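# Stand a held coiled belt upright in a tray compartment

## Task

One gripper starts out holding a coiled belt. Place the whole belt, including its buckle, inside any single compartment of the tray so that it stands on its edge like a wheel rather than lying flat, and so that it stays coiled. The tray must still be upright on the table afterwards.

## Robot and tools

Robot: two yam_ultra arms, left_arm and right_arm, each ending in a parallel-jaw gripper with a wrist camera. Cameras are cam_high, cam_left_wrist and cam_right_wrist, each 672x504. Arm names do not match image sides.

Frames: the scene frame has its origin at table-top height, midway between the nominal arm bases. +z is up, +x points out over the table, and left_arm sits on the +y side. Calibrated bases: left_arm at (+0.033, +0.241, +0.026) m, right_arm at (-0.022, -0.312, +0.048) m, both turned very slightly about z. Reported positions (metres), quaternions (wxyz), velocities and targets use the scene frame. Motion offsets instead use each arm's own Hand target axes. On the gripper, the fingers point along +z and the jaws move along y. end_effector_position is the point between the pads, about 1 cm short of the fingertips.

execute_actions(actions, cameras): actions is a list of actions, run one after another. Each action is a table of up to 15 rows, one row per 1/30 s step; if fewer rows are given, the last row repeats to fill 15. Every row is one flat list of 14 numbers, each in [-1, 1], covering both arms even if one stays still: left_arm dx, dy, dz, rx, ry, rz, opening, then right_arm in the same order. dx..rz are offsets, not poses: they count from that arm's Hand target as it was when the action began, along that Hand target's own axes, and every row counts from that same start. A value of 1.0 stands for 0.6 m or 180 degrees; rx, ry, rz form a single rotation vector. Sending the same offset again moves the arm further. Opening is absolute: +1 fully open (0.094 m), -1 shut. To hold an arm where it is, send six zeros plus its current opening (a 0 opening is a real command, half open). An empty actions list returns images and the full state. cameras: list of names, ["all"], or []; an unknown name invalidates the call.

move(target, speed, blend, opening_speed, grip_force, blocking, cameras): target is one 14-number row laid out as above, or a list of up to 15 such rows (waypoints). All waypoint offsets count from the same starting Hand targets, not from the previous waypoint; openings stay absolute. speed is the path top speed in m/s, 0.002 to 2.9 (default 0.25), with rotation capped at twice that in rad/s; one value or one per waypoint. blend (metres) rounds corners at intermediate waypoints; 0 means stop at each. opening_speed: how fast the opening command changes, per second on the -1..+1 scale, at least 0.2; use it to close gently. grip_force: newtons per pad, 10 to 50, one value or one per arm; it persists; lower values close slowly. blocking=false returns after about 0.5 s while the move continues. The whole move is capped at 10 s. Paths are straight lines that ignore obstacles and the other arm; fast moves lag and overshoot more. The result adds a move: line giving the outcome (done, off_target, moving, held, fault) and limits such as paced or held. Done means at rest within 10 mm and 2 degrees; neither done nor off_target tells you about contact.

wait(seconds 0 to 10): lets time pass while arms hold commands. stop(): brakes a running move. zoom_image(camera, region=[x0, y0, x1, y1]) in pixels from the top-left of the newest image of that camera, at most 504 by 504. read_manual(section) gives licence text only. finished_scene(scene) ends the scene for good; the goal must hold without the robot.

Result lines: end_effector_position and quaternion per arm; Hand target (the last commanded pose after clipping, which the next offsets build on); Tool commands; grip_measured (measured opening on the command scale; reads a bit wide when empty and somewhat narrower than a hard part when squeezing); Joint positions (last entry is the opening in metres); Joint velocities (may be omitted when all are within noise); Joint torques; Motor temperatures.

Behaviour: each step the commanded orientation is limited to within 40 degrees of the measured one. Friction and load can leave the gripper a few centimetres from its Hand target; the next command, even all zeros, asks for it again, and any leftover gap can be sent as an extra offset. An arm blocked by something keeps pressing until commanded back past its gripper. Keep the wrist away from its own base axis and route around the base.

Avoid: dropping the belt or releasing it while it moves; fast contact, slams or strong pushes; knocking the tray over or anything off the table; letting the grippers, cameras or fingers touch each other (the clearance check does not guard these). To release, command an opening well above grip_measured. Motors heat when holding loads, stretched out or pushing: MOTOR HOT at 75 °C, a fold-and-idle fault at 90 °C, collapse at 100 °C. Loose objects may occasionally get nudged.

Each tool is called after "Call:" by a JSON object that holds its "name" and its "arguments".

## Session

The task succeeded. Now scene 2.

Call:
{"name": "execute_actions", "arguments": {"actions": []}}

Call:
{"name": "zoom_image", "arguments": {"camera": "cam_high", "region": [220, 160, 480, 360]}}

Scene clock: 0.00 s.
left_arm: end_effector_position=(+0.3876, -0.0533, +0.2729) grip_measured=-0.801 end_effector_quat_wxyz=(+0.541, +0.530, +0.466, -0.456) | right_arm: end_effector_position=(+0.3621, -0.3211, +0.4553) grip_measured=+1.000 end_effector_quat_wxyz=(+0.707, +0.009, +0.707, -0.009)
Joint positions: left_arm=[-0.329 1.805 1.027 0.786 1.234 0.141 0.009] | right_arm=[0 1.047 1.047 0 0 0 0.094]
Joint velocities: within noise
Joint torques (N m): no reading
Motor temperatures (°C): left_arm=[26 28 30 24 25 23 24] | right_arm=[27 29 34 29 22 23 24]
Heat: left arm: 30 °C; right arm: 34 °C.
Hand target: left_arm +0.3876, -0.0534, +0.2716; +0.537, +0.528, +0.471, -0.459 | right_arm +0.3589, -0.3210, +0.4661; +0.717, +0.009, +0.697, -0.009
Tool commands: left_gripper/opening=-1.0 right_gripper/opening=+1.0

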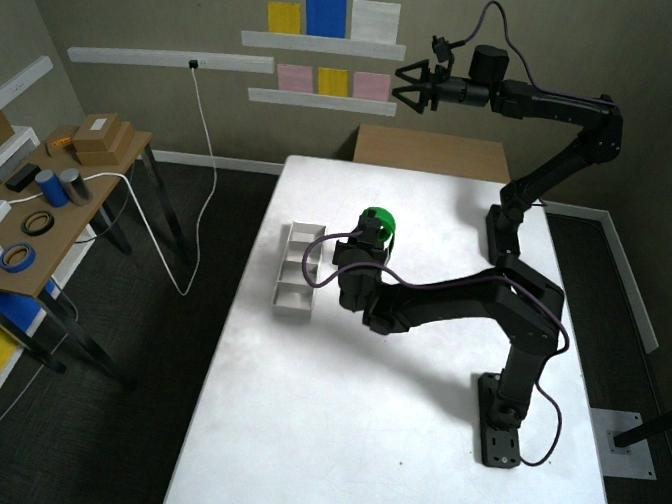

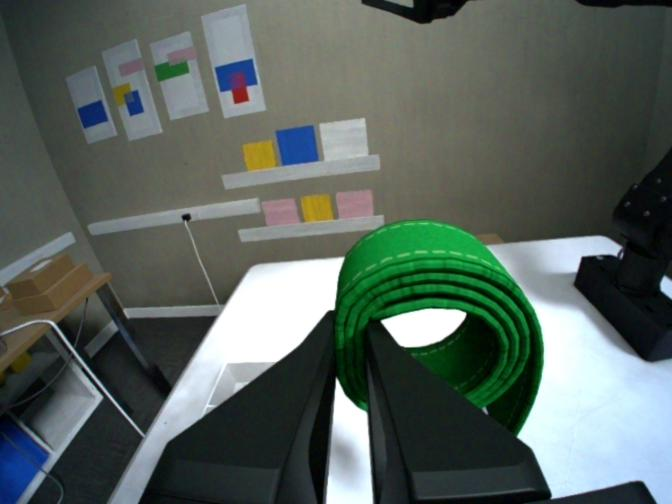

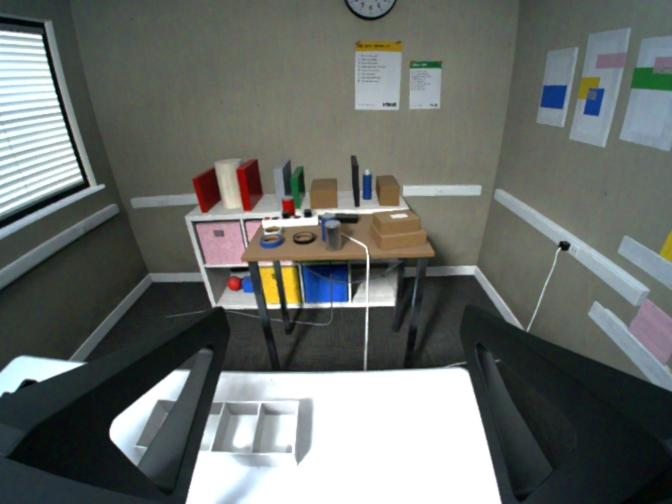

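Scaled by 1.938 from the camera's 672x504 image, which has a finer 960x720 frame.

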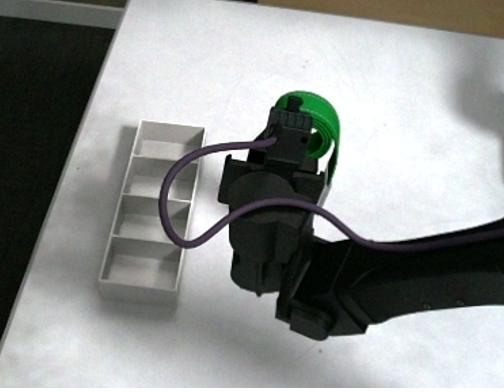

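Call:
{"name": "move", "arguments": {"target": [0.2142, -0.1763, -0.0083, 0.0068, 0.0014, -0.2655, -1, 0.381, 0.4362, -0.1618, -0.0064, 0.509, -0.0064, 0.3], "speed": 0.25, "grip_force": [50, 50], "cameras": ["all"]}}

Call:
{"name": "zoom_image", "arguments": {"camera": "cam_right_wrist", "region": [160, 0, 560, 400]}}

Call:
{"name": "zoom_image", "arguments": {"camera": "cam_high", "region": [250, 180, 450, 340]}}

Scene clock: 8.27 s.
left_arm: end_effector_position=(+0.3026, -0.0491, +0.1388) grip_measured=-0.801 end_effector_quat_wxyz=(+0.306, +0.305, +0.636, -0.639) | right_arm: end_effector_position=(+0.2744, -0.0608, +0.2314) grip_measured=+0.303 end_effector_quat_wxyz=(+0.030, +0.000, +0.999, +0.024)
Joint positions: left_arm=[-0.402 2.059 0.556 1.515 1.182 -0.689 0.009] | right_arm=[0.729 1.992 2.047 -1.549 0.003 0.703 0.061]
Joint torques (N m): left_arm=[-0.58 -5.41 1.85 1.43 -0.02 -0.04] | right_arm=[0.43 -8.68 7.2 0.23 0 0.04]
Heat: left arm: 30 °C; right arm: 35 °C.
Hand target: left_arm +0.3000, -0.0499, +0.1300; +0.298, +0.298, +0.641, -0.641 | right_arm +0.2748, -0.0572, +0.2348; +0.000, +0.000, +1.000, +0.000
Off the commanded pose: left_arm 0.009 m, 1 deg | right_arm 0.005 m, 5 deg.
joint sent to its limit (right arm) — joint 4 (wrist pitch), lower limit. The joint targets are off in orientation, not in position.
move: off_target (right_arm)

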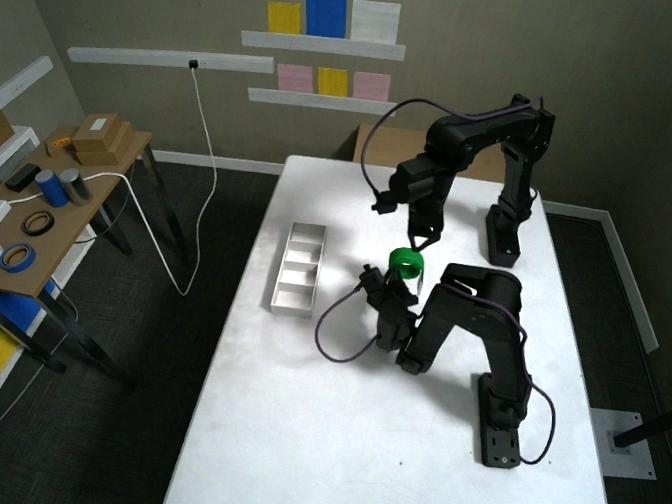

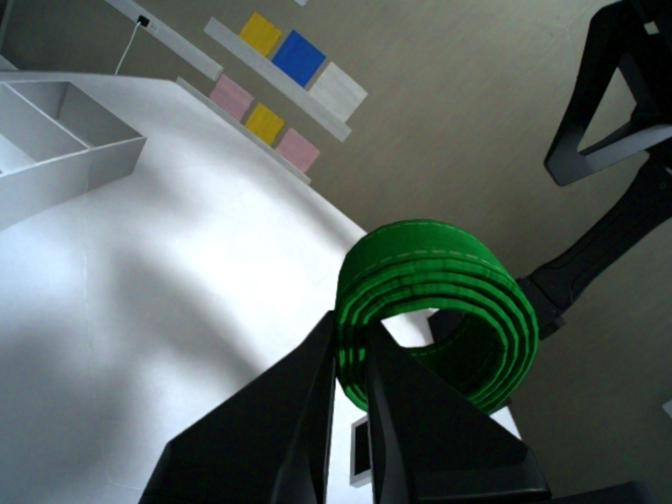

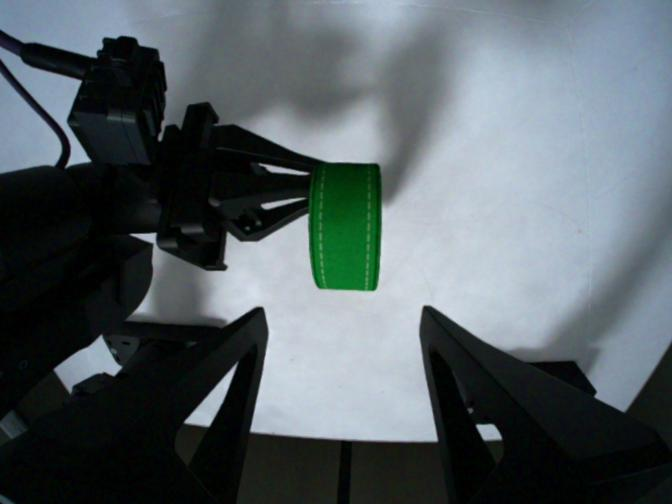

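Scaled by 1.260 from the camera's 672x504 image, which has a finer 960x720 frame.

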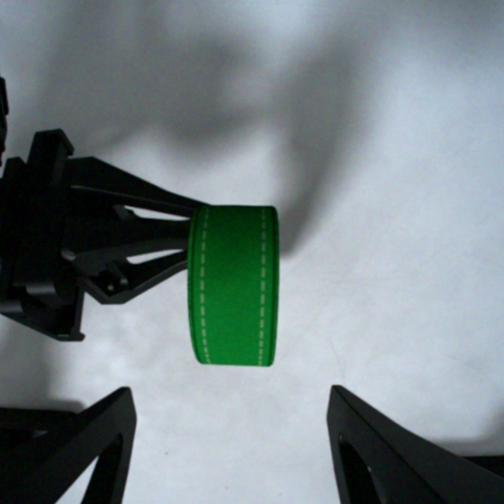

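Scaled by 2.520 from the camera's 672x504 image, which has a finer 960x720 frame.

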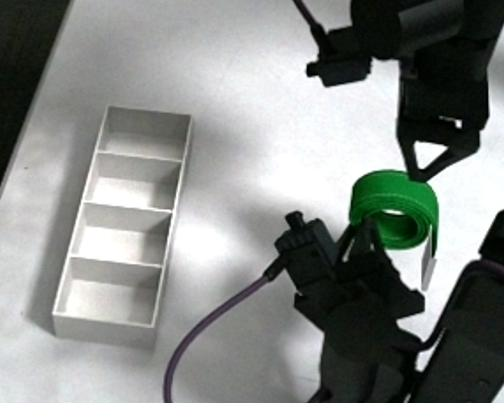

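Call:
{"name": "move", "arguments": {"target": [[0.013, -0.0017, 0, 0, 0, -0.0833, -1, 0, 0, 0, 0, 0, 0, 0.15],[0.013, -0.0017, 0, 0, 0, -0.0833, -1, -0.0062, -0.0022, 0.1113, 0, 0, 0, 0.15],[0.013, -0.0017, 0, 0, 0, -0.0833, -1, -0.0062, -0.0022, 0.1113, 0, 0, 0, -0.8]], "speed": 0.15, "opening_speed": 0.8, "cameras": ["all"]}}

Call:
{"name": "zoom_image", "arguments": {"camera": "cam_high", "region": [330, 200, 490, 340]}}

Scene clock: 17.53 s.
left_arm: end_effector_position=(+0.2977, -0.0492, +0.1329) grip_measured=-0.801 end_effector_quat_wxyz=(+0.219, +0.217, +0.671, -0.674) | right_arm: end_effector_position=(+0.2755, -0.0589, +0.1725) grip_measured=-0.253 end_effector_quat_wxyz=(-0.001, +0.000, +1.000, +0.000)
Joint positions: left_arm=[-0.41 2.08 0.536 1.555 1.172 -0.953 0.009] | right_arm=[0.729 2.041 1.884 -1.415 -0.001 0.703 0.035]
Joint torques (N m): left_arm=[-0.62 -5.45 1.59 1.5 0.01 -0.04] | right_arm=[-0.28 -9.4 4.6 0.34 0.04 -0.06]
Heat: left arm: 30 °C; right arm: 35 °C.
Hand target: left_arm +0.2942, -0.0499, +0.1247; +0.212, +0.212, +0.675, -0.674 | right_arm +0.2784, -0.0586, +0.1680; +0.000, +0.000, +1.000, +0.000
Off the commanded pose: left_arm 0.009 m, 1 deg | right_arm 0.005 m, 0 deg.
move: done

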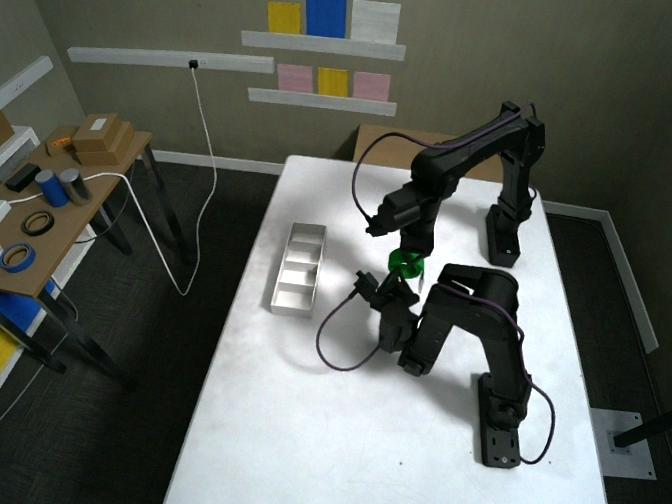

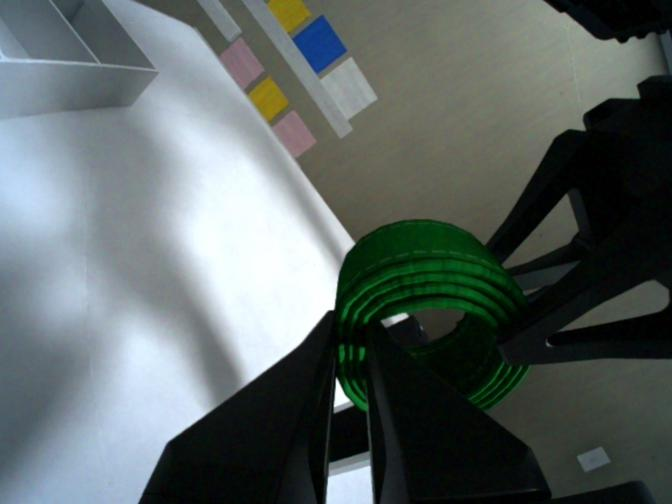

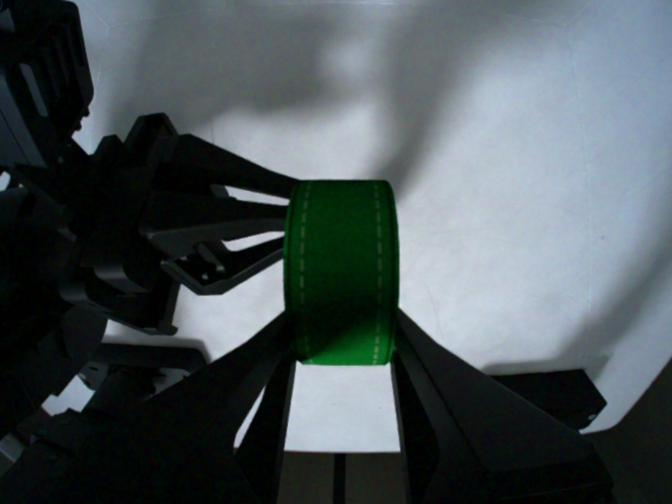

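Scaled by 3.150 from the camera's 672x504 image, which has a finer 960x720 frame.

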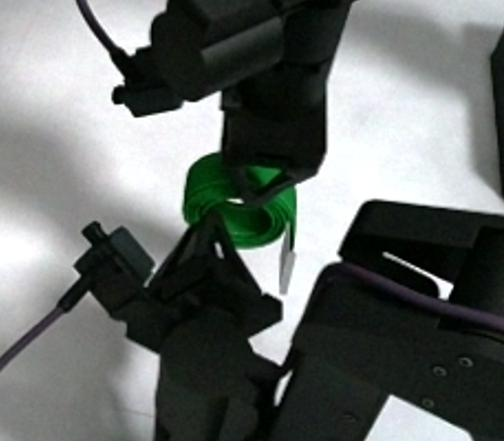

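Call:
{"name": "move", "arguments": {"target": [[0, 0, 0, 0, 0, 0, -0.5, 0, 0, 0, 0, 0, 0, -0.8],[0, 0, -0.1833, 0, 0, 0, -0.5, 0, 0, 0, 0, 0, 0, -0.8],[-0.222, -0.0384, -0.1832, -0.3059, -0.1601, 0.2765, 0.5, -0.036, -0.3023, -0.0867, 0, 0, 0, -0.8],[-0.1945, 0.1458, -0.1248, -0.2384, 0.4572, 0.2389, 0.5, -0.036, -0.3023, -0.0867, 0, 0, 0, -0.8]], "speed": [0.15, 0.15, 0.3, 0.3], "opening_speed": 1.0, "cameras": ["all"]}}

Call:
{"name": "zoom_image", "arguments": {"camera": "cam_high", "region": [330, 170, 490, 310]}}

Scene clock: 33.87 s.
left_arm: end_effector_position=(+0.4422, +0.0252, +0.1358) grip_measured=+0.498 end_effector_quat_wxyz=(+0.025, +0.704, +0.710, +0.006) | right_arm: end_effector_position=(+0.3025, -0.2386, +0.2016) grip_measured=-0.253 end_effector_quat_wxyz=(-0.022, +0.002, +1.000, -0.005)
Joint positions: left_arm=[-0.5 2.333 2.295 -1.482 0.002 1.077 0.07] | right_arm=[0.246 1.853 1.739 -1.501 -0.001 0.224 0.035]
Joint torques (N m): left_arm=[-0.32 -8.95 6.75 -0.09 0.01 0.07] | right_arm=[-0.13 -12.25 6.11 -0.01 0.03 -0.07]
Heat: left arm: 30 °C; right arm: 35 °C.
Hand target: left_arm +0.4399, +0.0249, +0.1198; +0.000, +0.707, +0.707, +0.000 | right_arm +0.3002, -0.2399, +0.2202; +0.000, +0.000, +1.000, +0.000
Off the commanded pose: left_arm 0.016 m, 3 deg | right_arm 0.019 m, 3 deg.
move: off_target (left_arm, right_arm)

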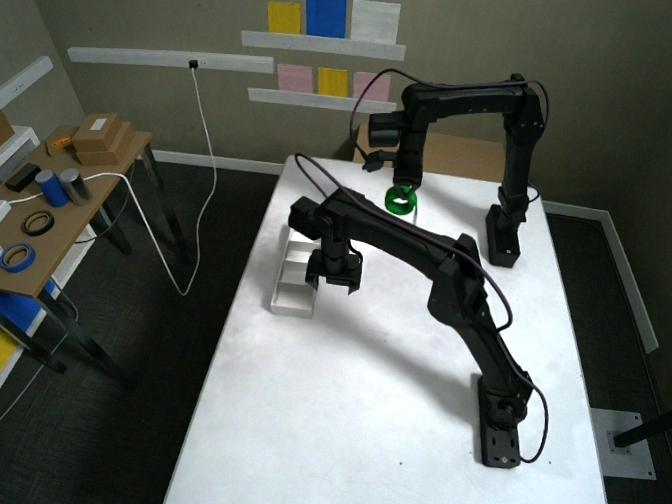

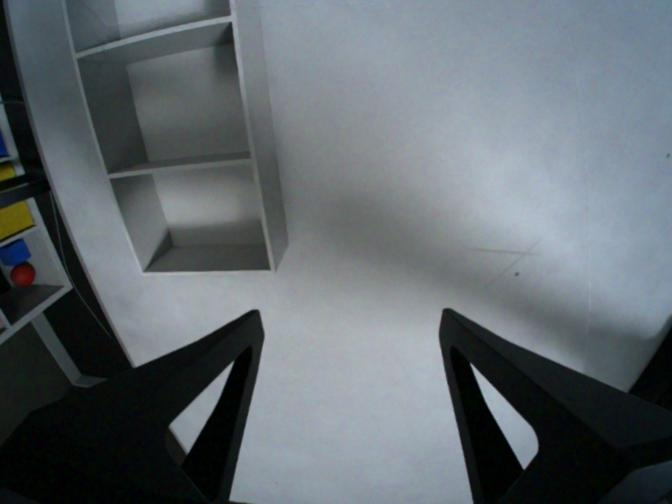

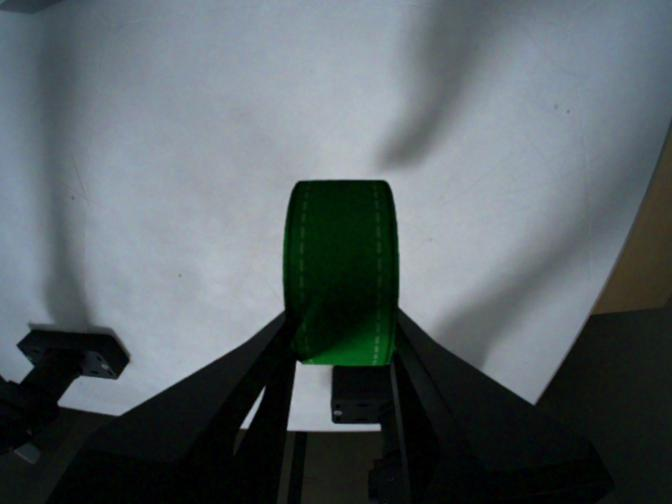

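Scaled by 3.150 from the camera's 672x504 image, which has a finer 960x720 frame.

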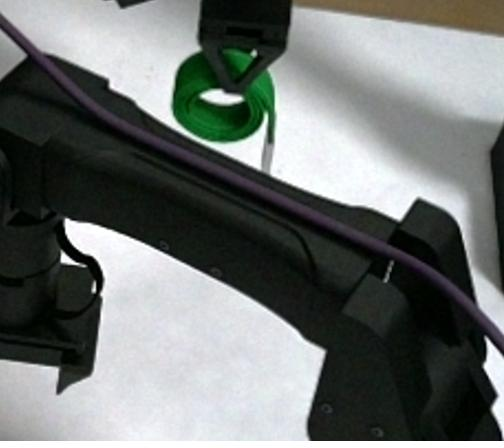

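Call:
{"name": "move", "arguments": {"target": [[0.0183, 0.1017, 0.0833, 0, -0.0833, 0, 0.5, 0, 0, 0, 0, 0, 0, -0.8],[0.0183, 0.1017, 0.1797, 0, -0.0833, 0, 0.5, 0, 0, 0, 0, 0, 0, -0.8]], "speed": 0.12, "blend": [0.01, 0], "cameras": ["cam_left_wrist", "cam_high"]}}

Scene clock: 39.63 s.
left_arm: end_effector_position=(+0.5148, +0.0347, +0.0649) grip_measured=+0.498 end_effector_quat_wxyz=(+0.139, +0.701, +0.696, -0.066) | right_arm: end_effector_position=(+0.3025, -0.2386, +0.2016) grip_measured=-0.253 end_effector_quat_wxyz=(-0.022, +0.002, +1.000, -0.005)
Joint positions: left_arm=[-0.337 2.445 2.172 -1.104 0.242 1.231 0.07] | right_arm=[0.246 1.853 1.739 -1.501 -0.001 0.224 0.035]
Joint torques (N m): left_arm=[-0.43 -7.75 2.29 0.47 0.26 0.04] | right_arm=[-0.13 -12.25 6.11 -0.02 0.03 -0.07]
Heat: left arm: 31 °C; right arm: 35 °C.
Hand target: left_arm +0.5010, +0.0356, +0.0120; +0.093, +0.701, +0.701, -0.093 | right_arm +0.3002, -0.2399, +0.2202; +0.000, +0.000, +1.000, +0.000
Off the commanded pose: left_arm 0.055 m, 6 deg | right_arm 0.019 m, 3 deg.
move: off_target (left_arm, right_arm)
Images, in order (width x height): cam_high 672x504, cam_left_wrist 672x504.

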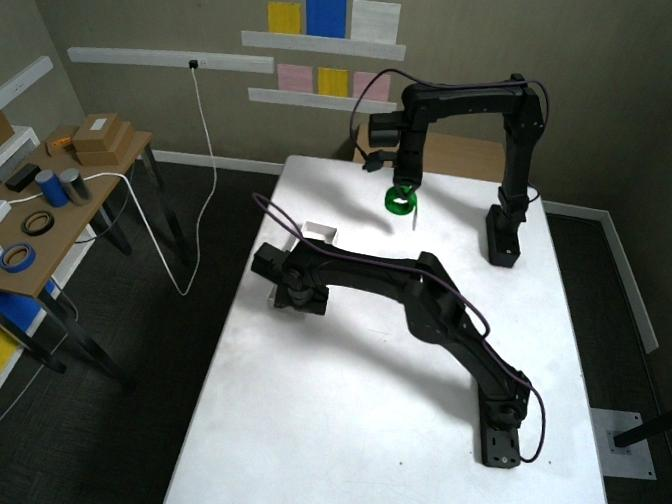

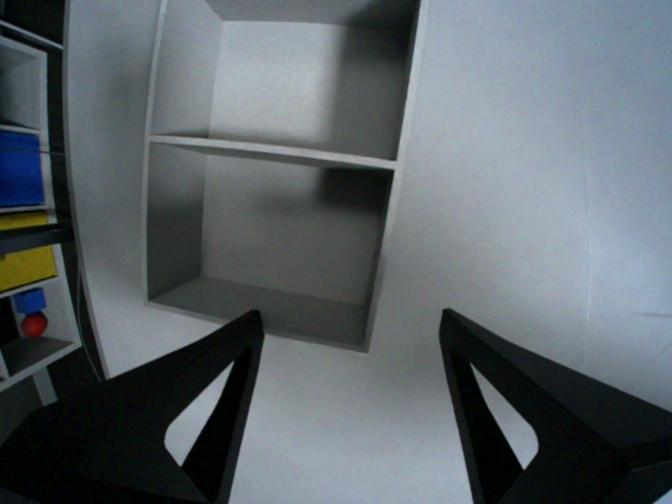

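Call:
{"name": "move", "arguments": {"target": [0, -0.0167, 0.0, 0, 0, 0, 0.5, 0, 0, 0, 0, 0, 0, -0.8], "speed": 0.1, "cameras": ["cam_left_wrist"]}}

Scene clock: 41.87 s.
left_arm: end_effector_position=(+0.5146, +0.0347, +0.0633) grip_measured=+0.498 end_effector_quat_wxyz=(+0.150, +0.702, +0.694, -0.060) | right_arm: end_effector_position=(+0.3025, -0.2386, +0.2016) grip_measured=-0.253 end_effector_quat_wxyz=(-0.022, +0.002, +1.000, -0.005)
Joint positions: left_arm=[-0.337 2.413 2.105 -1.044 0.242 1.232 0.07] | right_arm=[0.246 1.853 1.739 -1.501 -0.001 0.224 0.035]
Joint torques (N m): left_arm=[-1.07 -8.44 1.44 0.34 0.24 -0.05] | right_arm=[-0.13 -12.25 6.12 -0.01 0.03 -0.07]
Motor temperatures (°C): left_arm=[26 30 30 27 25 23 25] | right_arm=[27 34 35 29 22 23 25]
Heat: left arm: 30 °C; right arm: 35 °C.
Hand target: left_arm +0.4910, +0.0356, +0.0120; +0.093, +0.701, +0.701, -0.093 | right_arm +0.3002, -0.2399, +0.2202; +0.000, +0.000, +1.000, +0.000
Off the commanded pose: left_arm 0.057 m, 8 deg | right_arm 0.019 m, 3 deg.
move: off_target (left_arm, right_arm)
Images, in order (width x height): cam_left_wrist 672x504.

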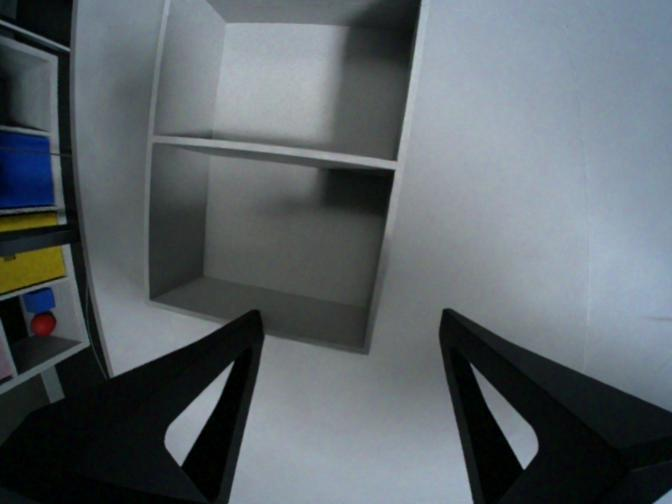

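Call:
{"name": "move", "arguments": {"target": [0, 0.0167, 0.03, 0, 0, 0, 0.5, 0, 0, 0, 0, 0, 0, -0.8], "speed": 0.1, "cameras": ["cam_left_wrist", "cam_high"]}}

Call:
{"name": "zoom_image", "arguments": {"camera": "cam_high", "region": [230, 200, 390, 340]}}

Scene clock: 45.57 s.
left_arm: end_effector_position=(+0.5149, +0.0346, +0.0633) grip_measured=+0.498 end_effector_quat_wxyz=(+0.151, +0.702, +0.694, -0.060) | right_arm: end_effector_position=(+0.3025, -0.2386, +0.2016) grip_measured=-0.253 end_effector_quat_wxyz=(-0.022, +0.002, +1.000, -0.005)
Joint positions: left_arm=[-0.337 2.412 2.102 -1.04 0.242 1.232 0.07] | right_arm=[0.246 1.853 1.739 -1.501 -0.001 0.224 0.035]
Joint torques (N m): left_arm=[-1.26 -4.81 3.64 0.53 0.24 -0.07] | right_arm=[-0.13 -12.25 6.11 -0.01 0.03 -0.08]
Heat: left arm: 30 °C; right arm: 35 °C.
Hand target: left_arm +0.5010, +0.0310, -0.0055; +0.093, +0.701, +0.701, -0.093 | right_arm +0.3002, -0.2399, +0.2202; +0.000, +0.000, +1.000, +0.000
Off the commanded pose: left_arm 0.070 m, 8 deg | right_arm 0.019 m, 3 deg.
move: off_target (left_arm, right_arm)
Images, in order (width x height): cam_high 672x504, cam_left_wrist 672x504.

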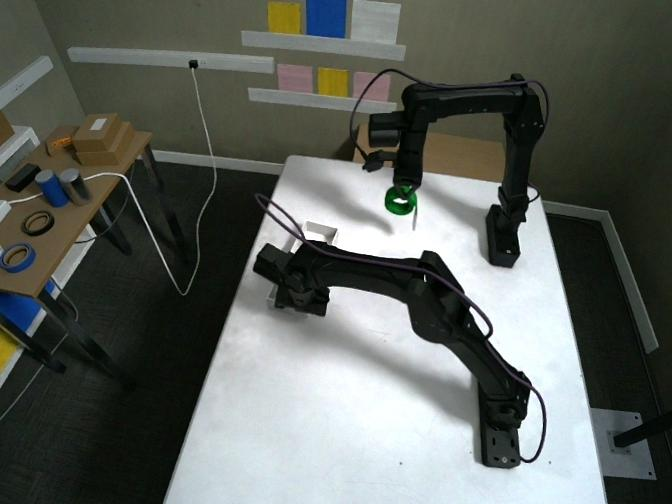

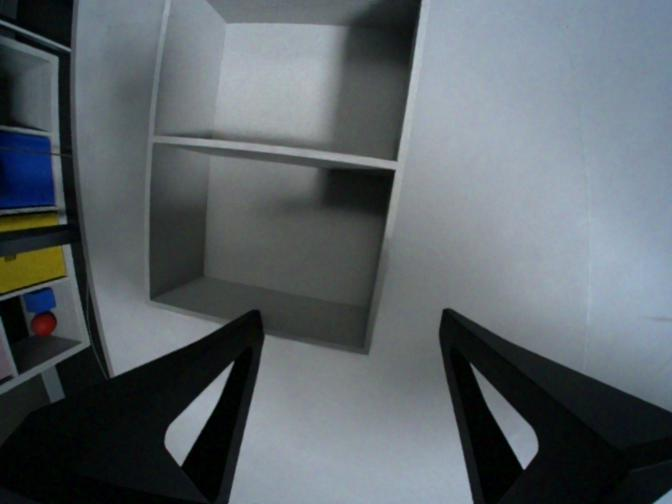

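Scaled by 3.150 from the camera's 672x504 image, which has a finer 960x720 frame.

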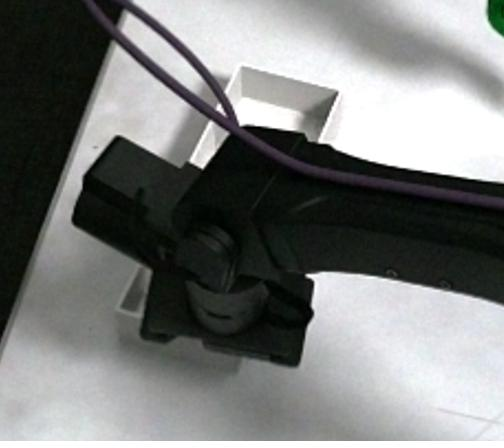

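Call:
{"name": "move", "arguments": {"target": [[-0.0652, -0.0067, -0.1387, 0, 0, 0, 0.5, 0, 0, 0, 0, 0, 0, -0.8],[-0.0457, -0.0067, -0.0662, 0, 0, 0, 0.5, 0, 0, 0, 0, 0, 0, -0.8]], "speed": 0.12, "cameras": ["cam_left_wrist"]}}

Scene clock: 50.60 s.
left_arm: end_effector_position=(+0.5011, +0.0173, +0.0594) grip_measured=+0.498 end_effector_quat_wxyz=(+0.105, +0.703, +0.699, -0.079) | right_arm: end_effector_position=(+0.3025, -0.2386, +0.2016) grip_measured=-0.253 end_effector_quat_wxyz=(-0.022, +0.002, +1.000, -0.005)
Joint positions: left_arm=[-0.381 2.506 2.275 -1.208 0.23 1.193 0.07] | right_arm=[0.246 1.853 1.739 -1.501 -0.001 0.224 0.035]
Joint torques (N m): left_arm=[-0.23 -11.23 4.38 0.38 0.34 -0.04] | right_arm=[-0.13 -12.22 6.09 -0.01 0.03 -0.07]
Heat: left arm: 30 °C; right arm: 35 °C.
Hand target: left_arm +0.4969, +0.0148, +0.0399; +0.093, +0.701, +0.701, -0.093 | right_arm +0.3002, -0.2399, +0.2202; +0.000, +0.000, +1.000, +0.000
Off the commanded pose: left_arm 0.020 m, 2 deg | right_arm 0.019 m, 3 deg.
move: off_target (left_arm, right_arm)
Images, in order (width x height): cam_left_wrist 672x504.

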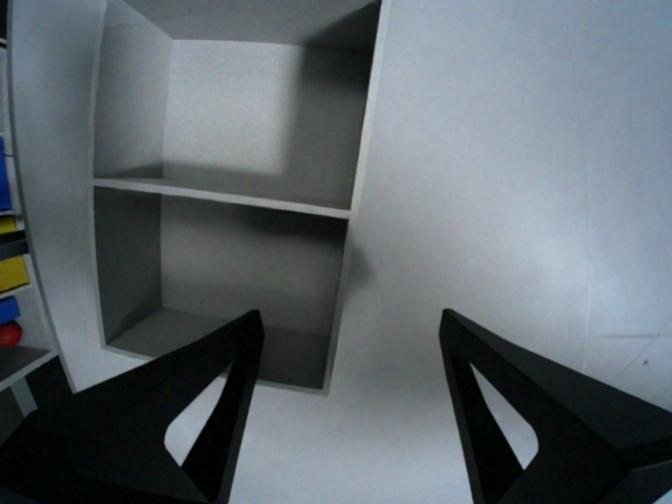

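Call:
{"name": "move", "arguments": {"target": [[0.0087, -0.005, 0.0322, 0, 0, 0, 0.5, 0, 0, 0, 0, 0, 0, -0.8],[0.0087, -0.005, 0.0322, 0, 0, 0, -1, 0, 0, 0, 0, 0, 0, -0.8]], "speed": 0.1, "opening_speed": 1.0, "grip_force": [40, 50], "cameras": ["cam_left_wrist"]}}

Scene clock: 55.33 s.
left_arm: end_effector_position=(+0.5008, +0.0138, +0.0382) grip_measured=-0.964 end_effector_quat_wxyz=(+0.110, +0.704, +0.697, -0.081) | right_arm: end_effector_position=(+0.3025, -0.2386, +0.2016) grip_measured=-0.253 end_effector_quat_wxyz=(-0.022, +0.002, +1.000, -0.005)
Joint positions: left_arm=[-0.385 2.506 2.189 -1.114 0.238 1.192 0.002] | right_arm=[0.246 1.853 1.739 -1.501 -0.001 0.224 0.035]
Joint torques (N m): left_arm=[-0.06 -11.69 4.03 0.32 0.26 -0.04] | right_arm=[-0.14 -12.25 6.11 -0.01 0.03 -0.08]
Heat: left arm: 31 °C; right arm: 36 °C.
Hand target: left_arm +0.4940, +0.0149, +0.0199; +0.093, +0.701, +0.701, -0.093 | right_arm +0.3002, -0.2399, +0.2202; +0.000, +0.000, +1.000, +0.000
Off the commanded pose: left_arm 0.020 m, 2 deg | right_arm 0.019 m, 3 deg.
grip_force (N): 40, 50
move: off_target (left_arm, right_arm); target 2's new opening was sent with left_arm's hand 0.019 m and 2 deg from that target
Images, in order (width x height): cam_left_wrist 672x504.

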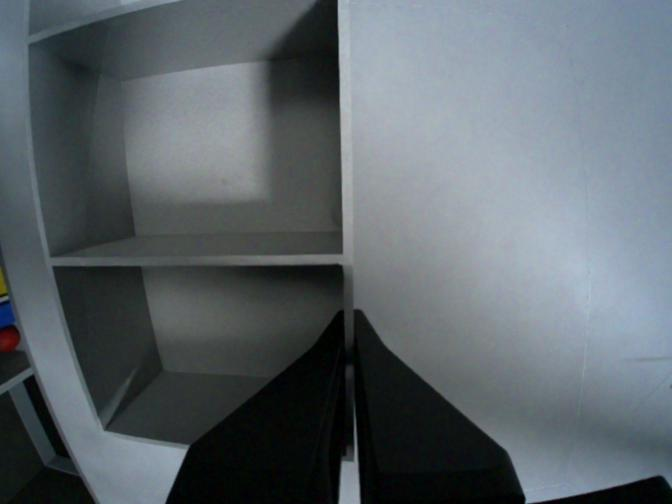

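Call:
{"name": "move", "arguments": {"target": [-0.0061, -0.275, -0.0225, 0, 0, 0, -1, 0, 0, 0, 0, 0, 0, -0.8], "speed": 0.1, "cameras": ["cam_high", "cam_right_wrist"]}}

Scene clock: 58.60 s.
left_arm: end_effector_position=(+0.3414, +0.0112, +0.0342) grip_measured=-0.964 end_effector_quat_wxyz=(+0.106, +0.702, +0.699, -0.087) | right_arm: end_effector_position=(+0.3025, -0.2386, +0.2016) grip_measured=-0.253 end_effector_quat_wxyz=(-0.022, +0.002, +1.000, -0.005)
Joint positions: left_arm=[-0.553 1.943 1.237 -0.699 0.221 1.016 0.002] | right_arm=[0.246 1.853 1.739 -1.501 -0.001 0.224 0.035]
Joint torques (N m): left_arm=[-0.7 -10.51 3.03 0.15 0.21 -0.07] | right_arm=[-0.14 -12.25 6.11 -0.01 0.03 -0.07]
Heat: left arm: 31 °C; right arm: 36 °C.
Hand target: left_arm +0.3290, +0.0150, +0.0340; +0.093, +0.701, +0.701, -0.093 | right_arm +0.3002, -0.2399, +0.2202; +0.000, +0.000, +1.000, +0.000
Off the commanded pose: left_arm 0.013 m, 2 deg | right_arm 0.019 m, 3 deg.
grip_force (N): 40, 50
move: off_target (left_arm, right_arm)
Images, in order (width x height): cam_high 672x504, cam_right_wrist 672x504.

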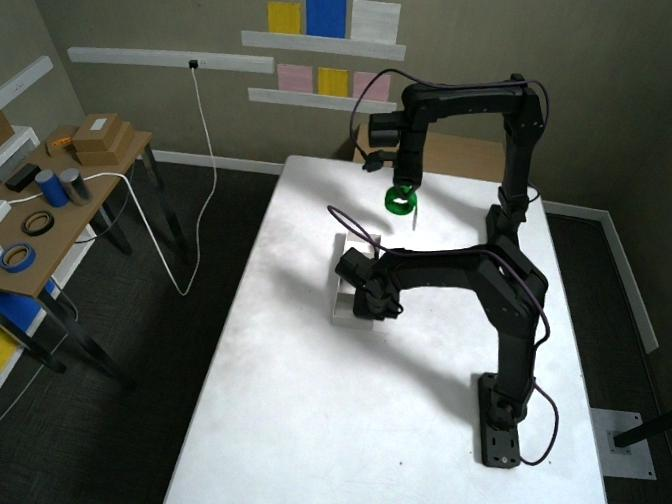

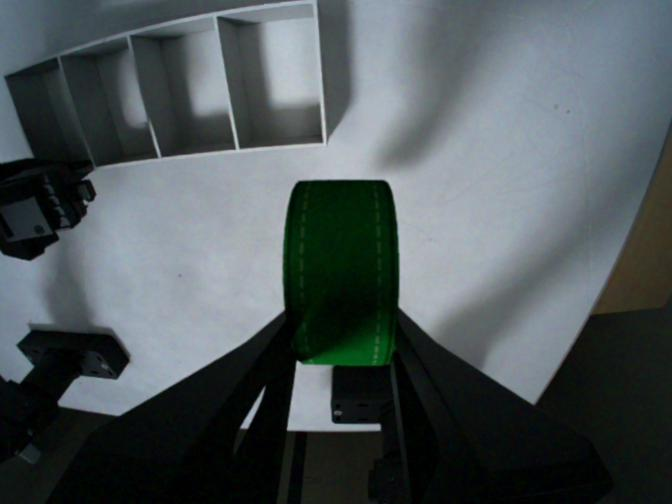

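Call:
{"name": "move", "arguments": {"target": [0, 0, 0, 0, 0, 0, -1, -0.1413, 0.0715, 0.092, 0, 0, 0, -0.8], "speed": 0.2, "cameras": ["all"]}}

Call:
{"name": "zoom_image", "arguments": {"camera": "cam_high", "region": [310, 180, 430, 280]}}

Scene clock: 63.47 s.
left_arm: end_effector_position=(+0.3414, +0.0112, +0.0342) grip_measured=-0.964 end_effector_quat_wxyz=(+0.106, +0.701, +0.699, -0.087) | right_arm: end_effector_position=(+0.3795, -0.2006, +0.1594) grip_measured=-0.253 end_effector_quat_wxyz=(-0.010, +0.000, +1.000, -0.003)
Joint positions: left_arm=[-0.553 1.943 1.237 -0.699 0.221 1.016 0.002] | right_arm=[0.294 2.18 2.045 -1.457 -0.001 0.268 0.035]
Joint torques (N m): left_arm=[-0.7 -10.5 3.02 0.15 0.2 -0.06] | right_arm=[0.43 -10.61 7.6 0.12 0.03 0.04]
Heat: left arm: 31 °C; right arm: 36 °C.
Hand target: left_arm +0.3290, +0.0150, +0.0340; +0.093, +0.701, +0.701, -0.093 | right_arm +0.3848, -0.1970, +0.1649; +0.000, +0.000, +1.000, +0.000
Off the commanded pose: left_arm 0.013 m, 2 deg | right_arm 0.009 m, 1 deg.
grip_force (N): 40, 50
move: off_target (left_arm)

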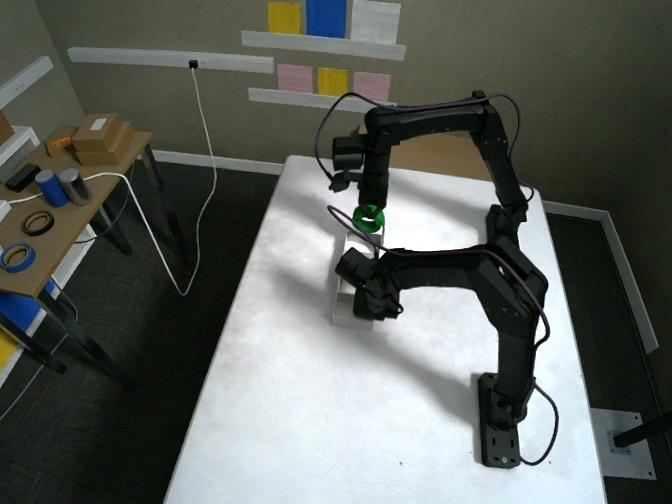

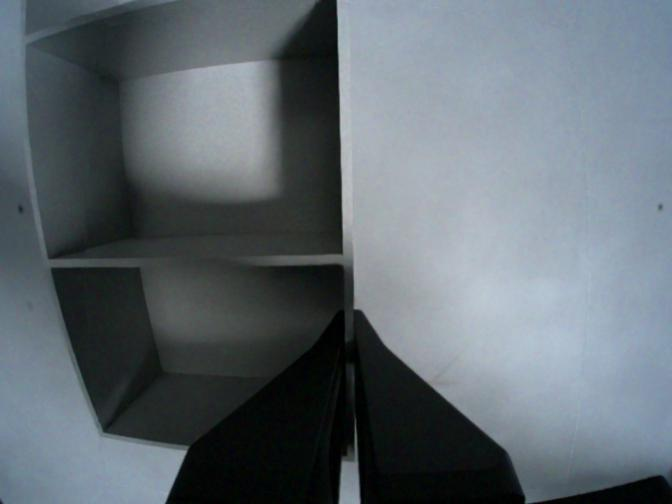

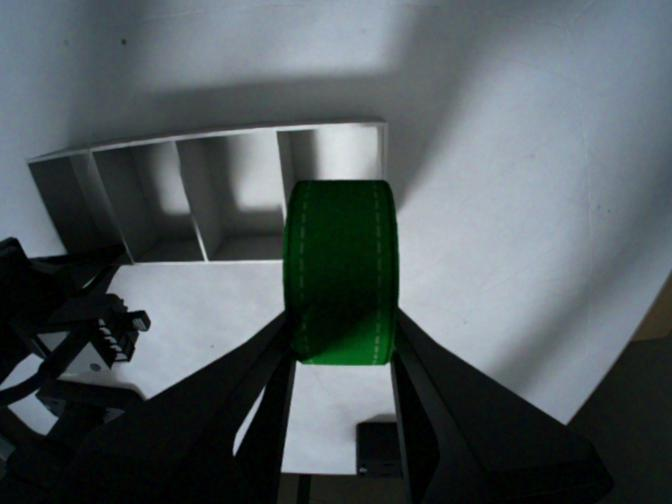

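Scaled by 4.200 from the camera's 672x504 image, which has a finer 960x720 frame.

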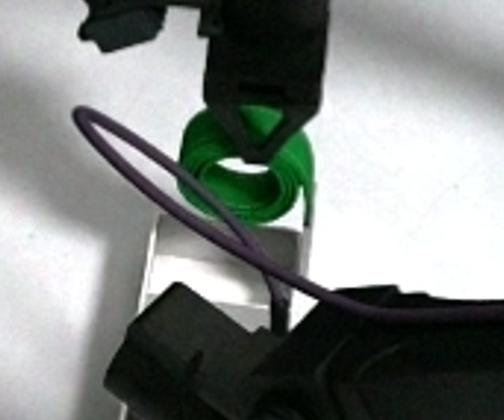

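Call:
{"name": "move", "arguments": {"target": [0, 0, 0, 0, 0, 0, -1, -0.012, 0.01, 0.1117, 0, 0, 0, -0.8], "speed": 0.12, "cameras": ["cam_high", "cam_right_wrist"]}}

Call:
{"name": "zoom_image", "arguments": {"camera": "cam_high", "region": [310, 180, 430, 280]}}

Call:
{"name": "zoom_image", "arguments": {"camera": "cam_right_wrist", "region": [200, 80, 500, 400]}}

Scene clock: 67.97 s.
left_arm: end_effector_position=(+0.3414, +0.0112, +0.0342) grip_measured=-0.964 end_effector_quat_wxyz=(+0.106, +0.701, +0.699, -0.087) | right_arm: end_effector_position=(+0.3907, -0.1940, +0.1052) grip_measured=-0.253 end_effector_quat_wxyz=(+0.000, +0.000, +1.000, +0.000)
Joint positions: left_arm=[-0.553 1.943 1.237 -0.699 0.221 1.016 0.002] | right_arm=[0.302 2.211 1.88 -1.239 -0.001 0.277 0.035]
Joint torques (N m): left_arm=[-0.7 -10.51 3.02 0.14 0.21 -0.07] | right_arm=[0.47 -10.35 4.53 0.41 0.03 0]
Heat: left arm: 31 °C; right arm: 36 °C.
Hand target: left_arm +0.3290, +0.0150, +0.0340; +0.093, +0.701, +0.701, -0.093 | right_arm +0.3920, -0.1911, +0.0979; +0.000, +0.000, +1.000, +0.000
Off the commanded pose: left_arm 0.013 m, 2 deg | right_arm 0.008 m, 0 deg.
grip_force (N): 40, 50
move: off_target (left_arm)
Images, in order (width x height): cam_high 672x504, cam_right_wrist 672x504.

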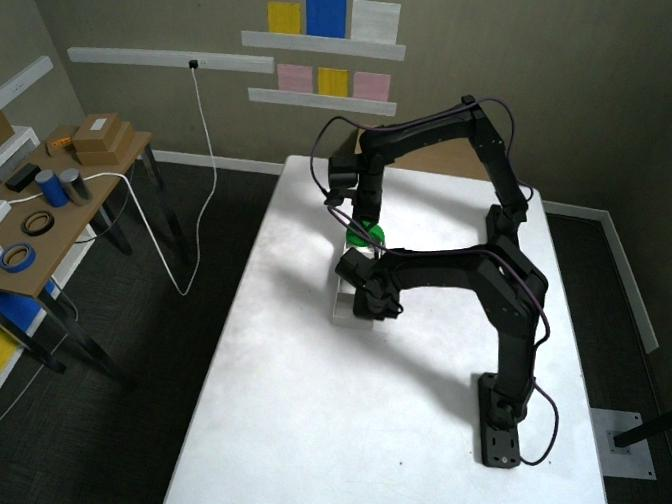

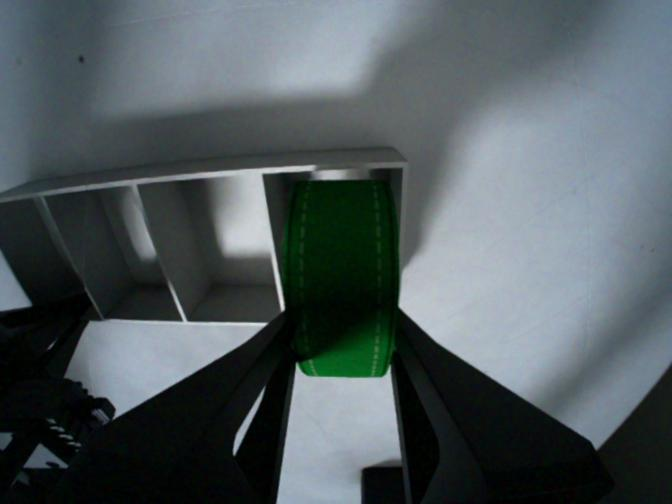

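Scaled by 4.200 from the camera's 672x504 image, which has a finer 960x720 frame.

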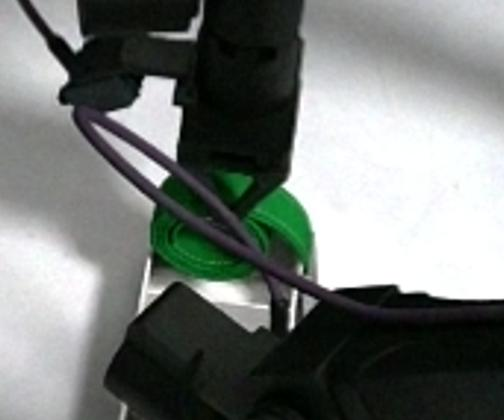

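Scaled by 1.575 from the camera's 672x504 image, which has a finer 960x720 frame.

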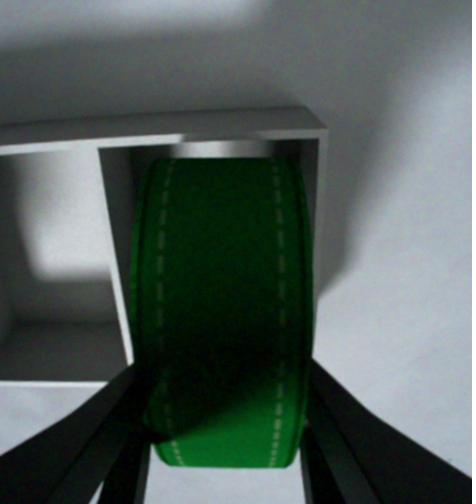

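Call:
{"name": "move", "arguments": {"target": [0, 0, 0, 0, 0, 0, -1, 0, 0, -0.07, 0, 0, 0, -0.8], "speed": 0.15, "cameras": ["cam_high"]}}

Call:
{"name": "zoom_image", "arguments": {"camera": "cam_high", "region": [325, 190, 415, 270]}}

Scene clock: 70.30 s.
left_arm: end_effector_position=(+0.3414, +0.0112, +0.0342) grip_measured=-0.964 end_effector_quat_wxyz=(+0.106, +0.701, +0.699, -0.087) | right_arm: end_effector_position=(+0.3884, -0.1946, +0.1347) grip_measured=-0.253 end_effector_quat_wxyz=(-0.006, +0.000, +1.000, -0.001)
Joint positions: left_arm=[-0.553 1.943 1.237 -0.699 0.221 1.015 0.002] | right_arm=[0.302 2.211 1.997 -1.369 -0.001 0.278 0.035]
Joint torques (N m): left_arm=[-0.7 -10.51 3.02 0.15 0.21 -0.06] | right_arm=[0.5 -10.82 7.62 0.08 0.03 0.02]
Heat: left arm: 31 °C; right arm: 36 °C.
Hand target: left_arm +0.3289, +0.0150, +0.0340; +0.093, +0.701, +0.701, -0.093 | right_arm +0.3920, -0.1911, +0.1399; +0.000, +0.000, +1.000, +0.000
Off the commanded pose: left_arm 0.013 m, 2 deg | right_arm 0.007 m, 1 deg.
grip_force (N): 40, 50
move: off_target (left_arm)
Images, in order (width x height): cam_high 672x504.

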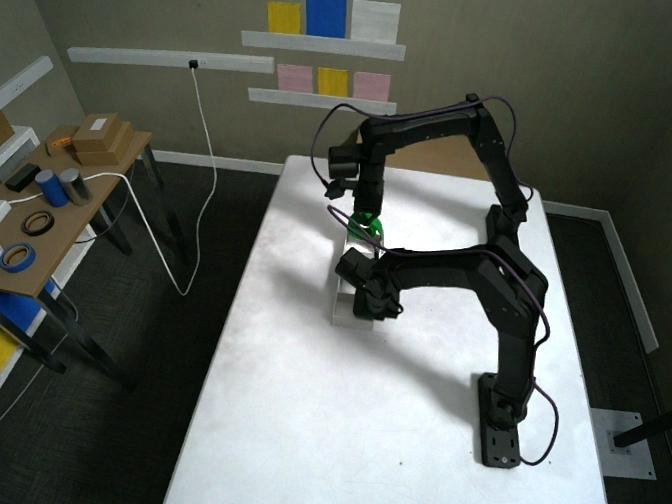

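Scaled by 5.600 from the camera's 672x504 image, which has a finer 960x720 frame.

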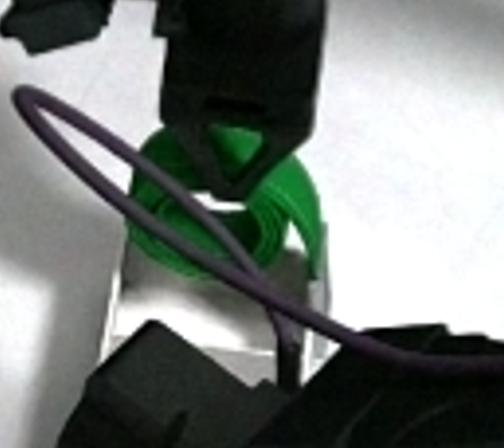

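Call:
{"name": "move", "arguments": {"target": [0, 0, 0, 0, 0, 0, -1, -0.02, 0, -0.035, 0, 0, 0, -0.8], "speed": 0.15, "cameras": ["cam_high", "cam_right_wrist"]}}

Call:
{"name": "zoom_image", "arguments": {"camera": "cam_high", "region": [325, 190, 415, 270]}}

Scene clock: 72.57 s.
left_arm: end_effector_position=(+0.3414, +0.0112, +0.0342) grip_measured=-0.964 end_effector_quat_wxyz=(+0.106, +0.701, +0.699, -0.087) | right_arm: end_effector_position=(+0.4006, -0.1912, +0.1587) grip_measured=-0.253 end_effector_quat_wxyz=(-0.002, +0.000, +1.000, +0.000)
Joint positions: left_arm=[-0.553 1.943 1.237 -0.699 0.221 1.015 0.002] | right_arm=[0.302 2.279 2.206 -1.502 -0.001 0.278 0.035]
Joint torques (N m): left_arm=[-0.69 -10.51 3.02 0.15 0.21 -0.06] | right_arm=[-0.13 -10.59 7.68 0.04 0.04 -0.05]
Heat: left arm: 31 °C; right arm: 36 °C.
Hand target: left_arm +0.3289, +0.0150, +0.0340; +0.093, +0.701, +0.701, -0.093 | right_arm +0.4040, -0.1911, +0.1608; +0.000, +0.000, +1.000, +0.000
Off the commanded pose: left_arm 0.013 m, 2 deg | right_arm 0.004 m, 0 deg.
grip_force (N): 40, 50
move: off_target (left_arm)
Images, in order (width x height): cam_high 672x504, cam_right_wrist 672x504.

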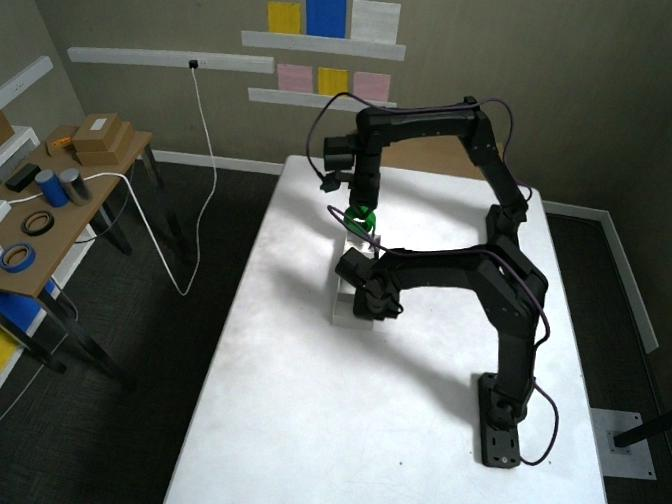

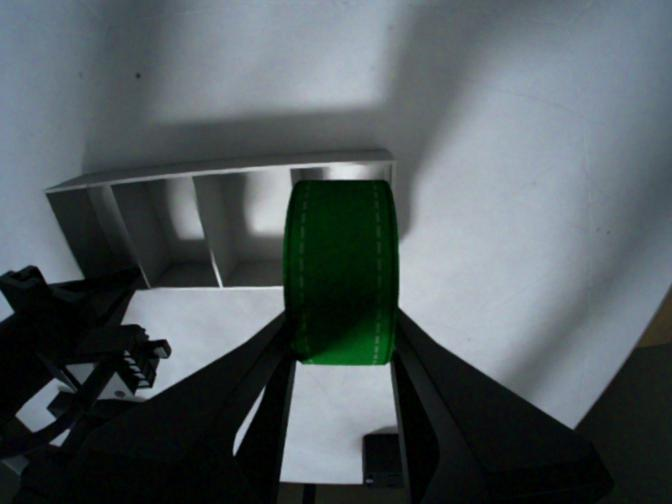

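Scaled by 5.600 from the camera's 672x504 image, which has a finer 960x720 frame.

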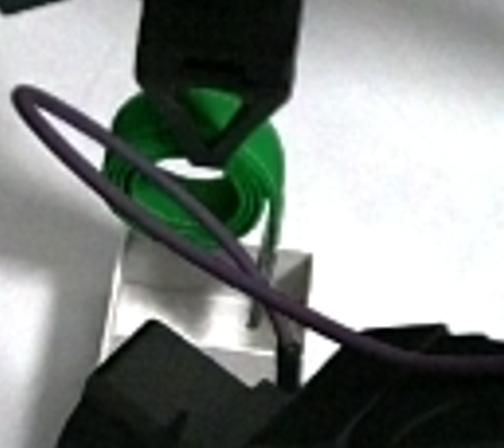

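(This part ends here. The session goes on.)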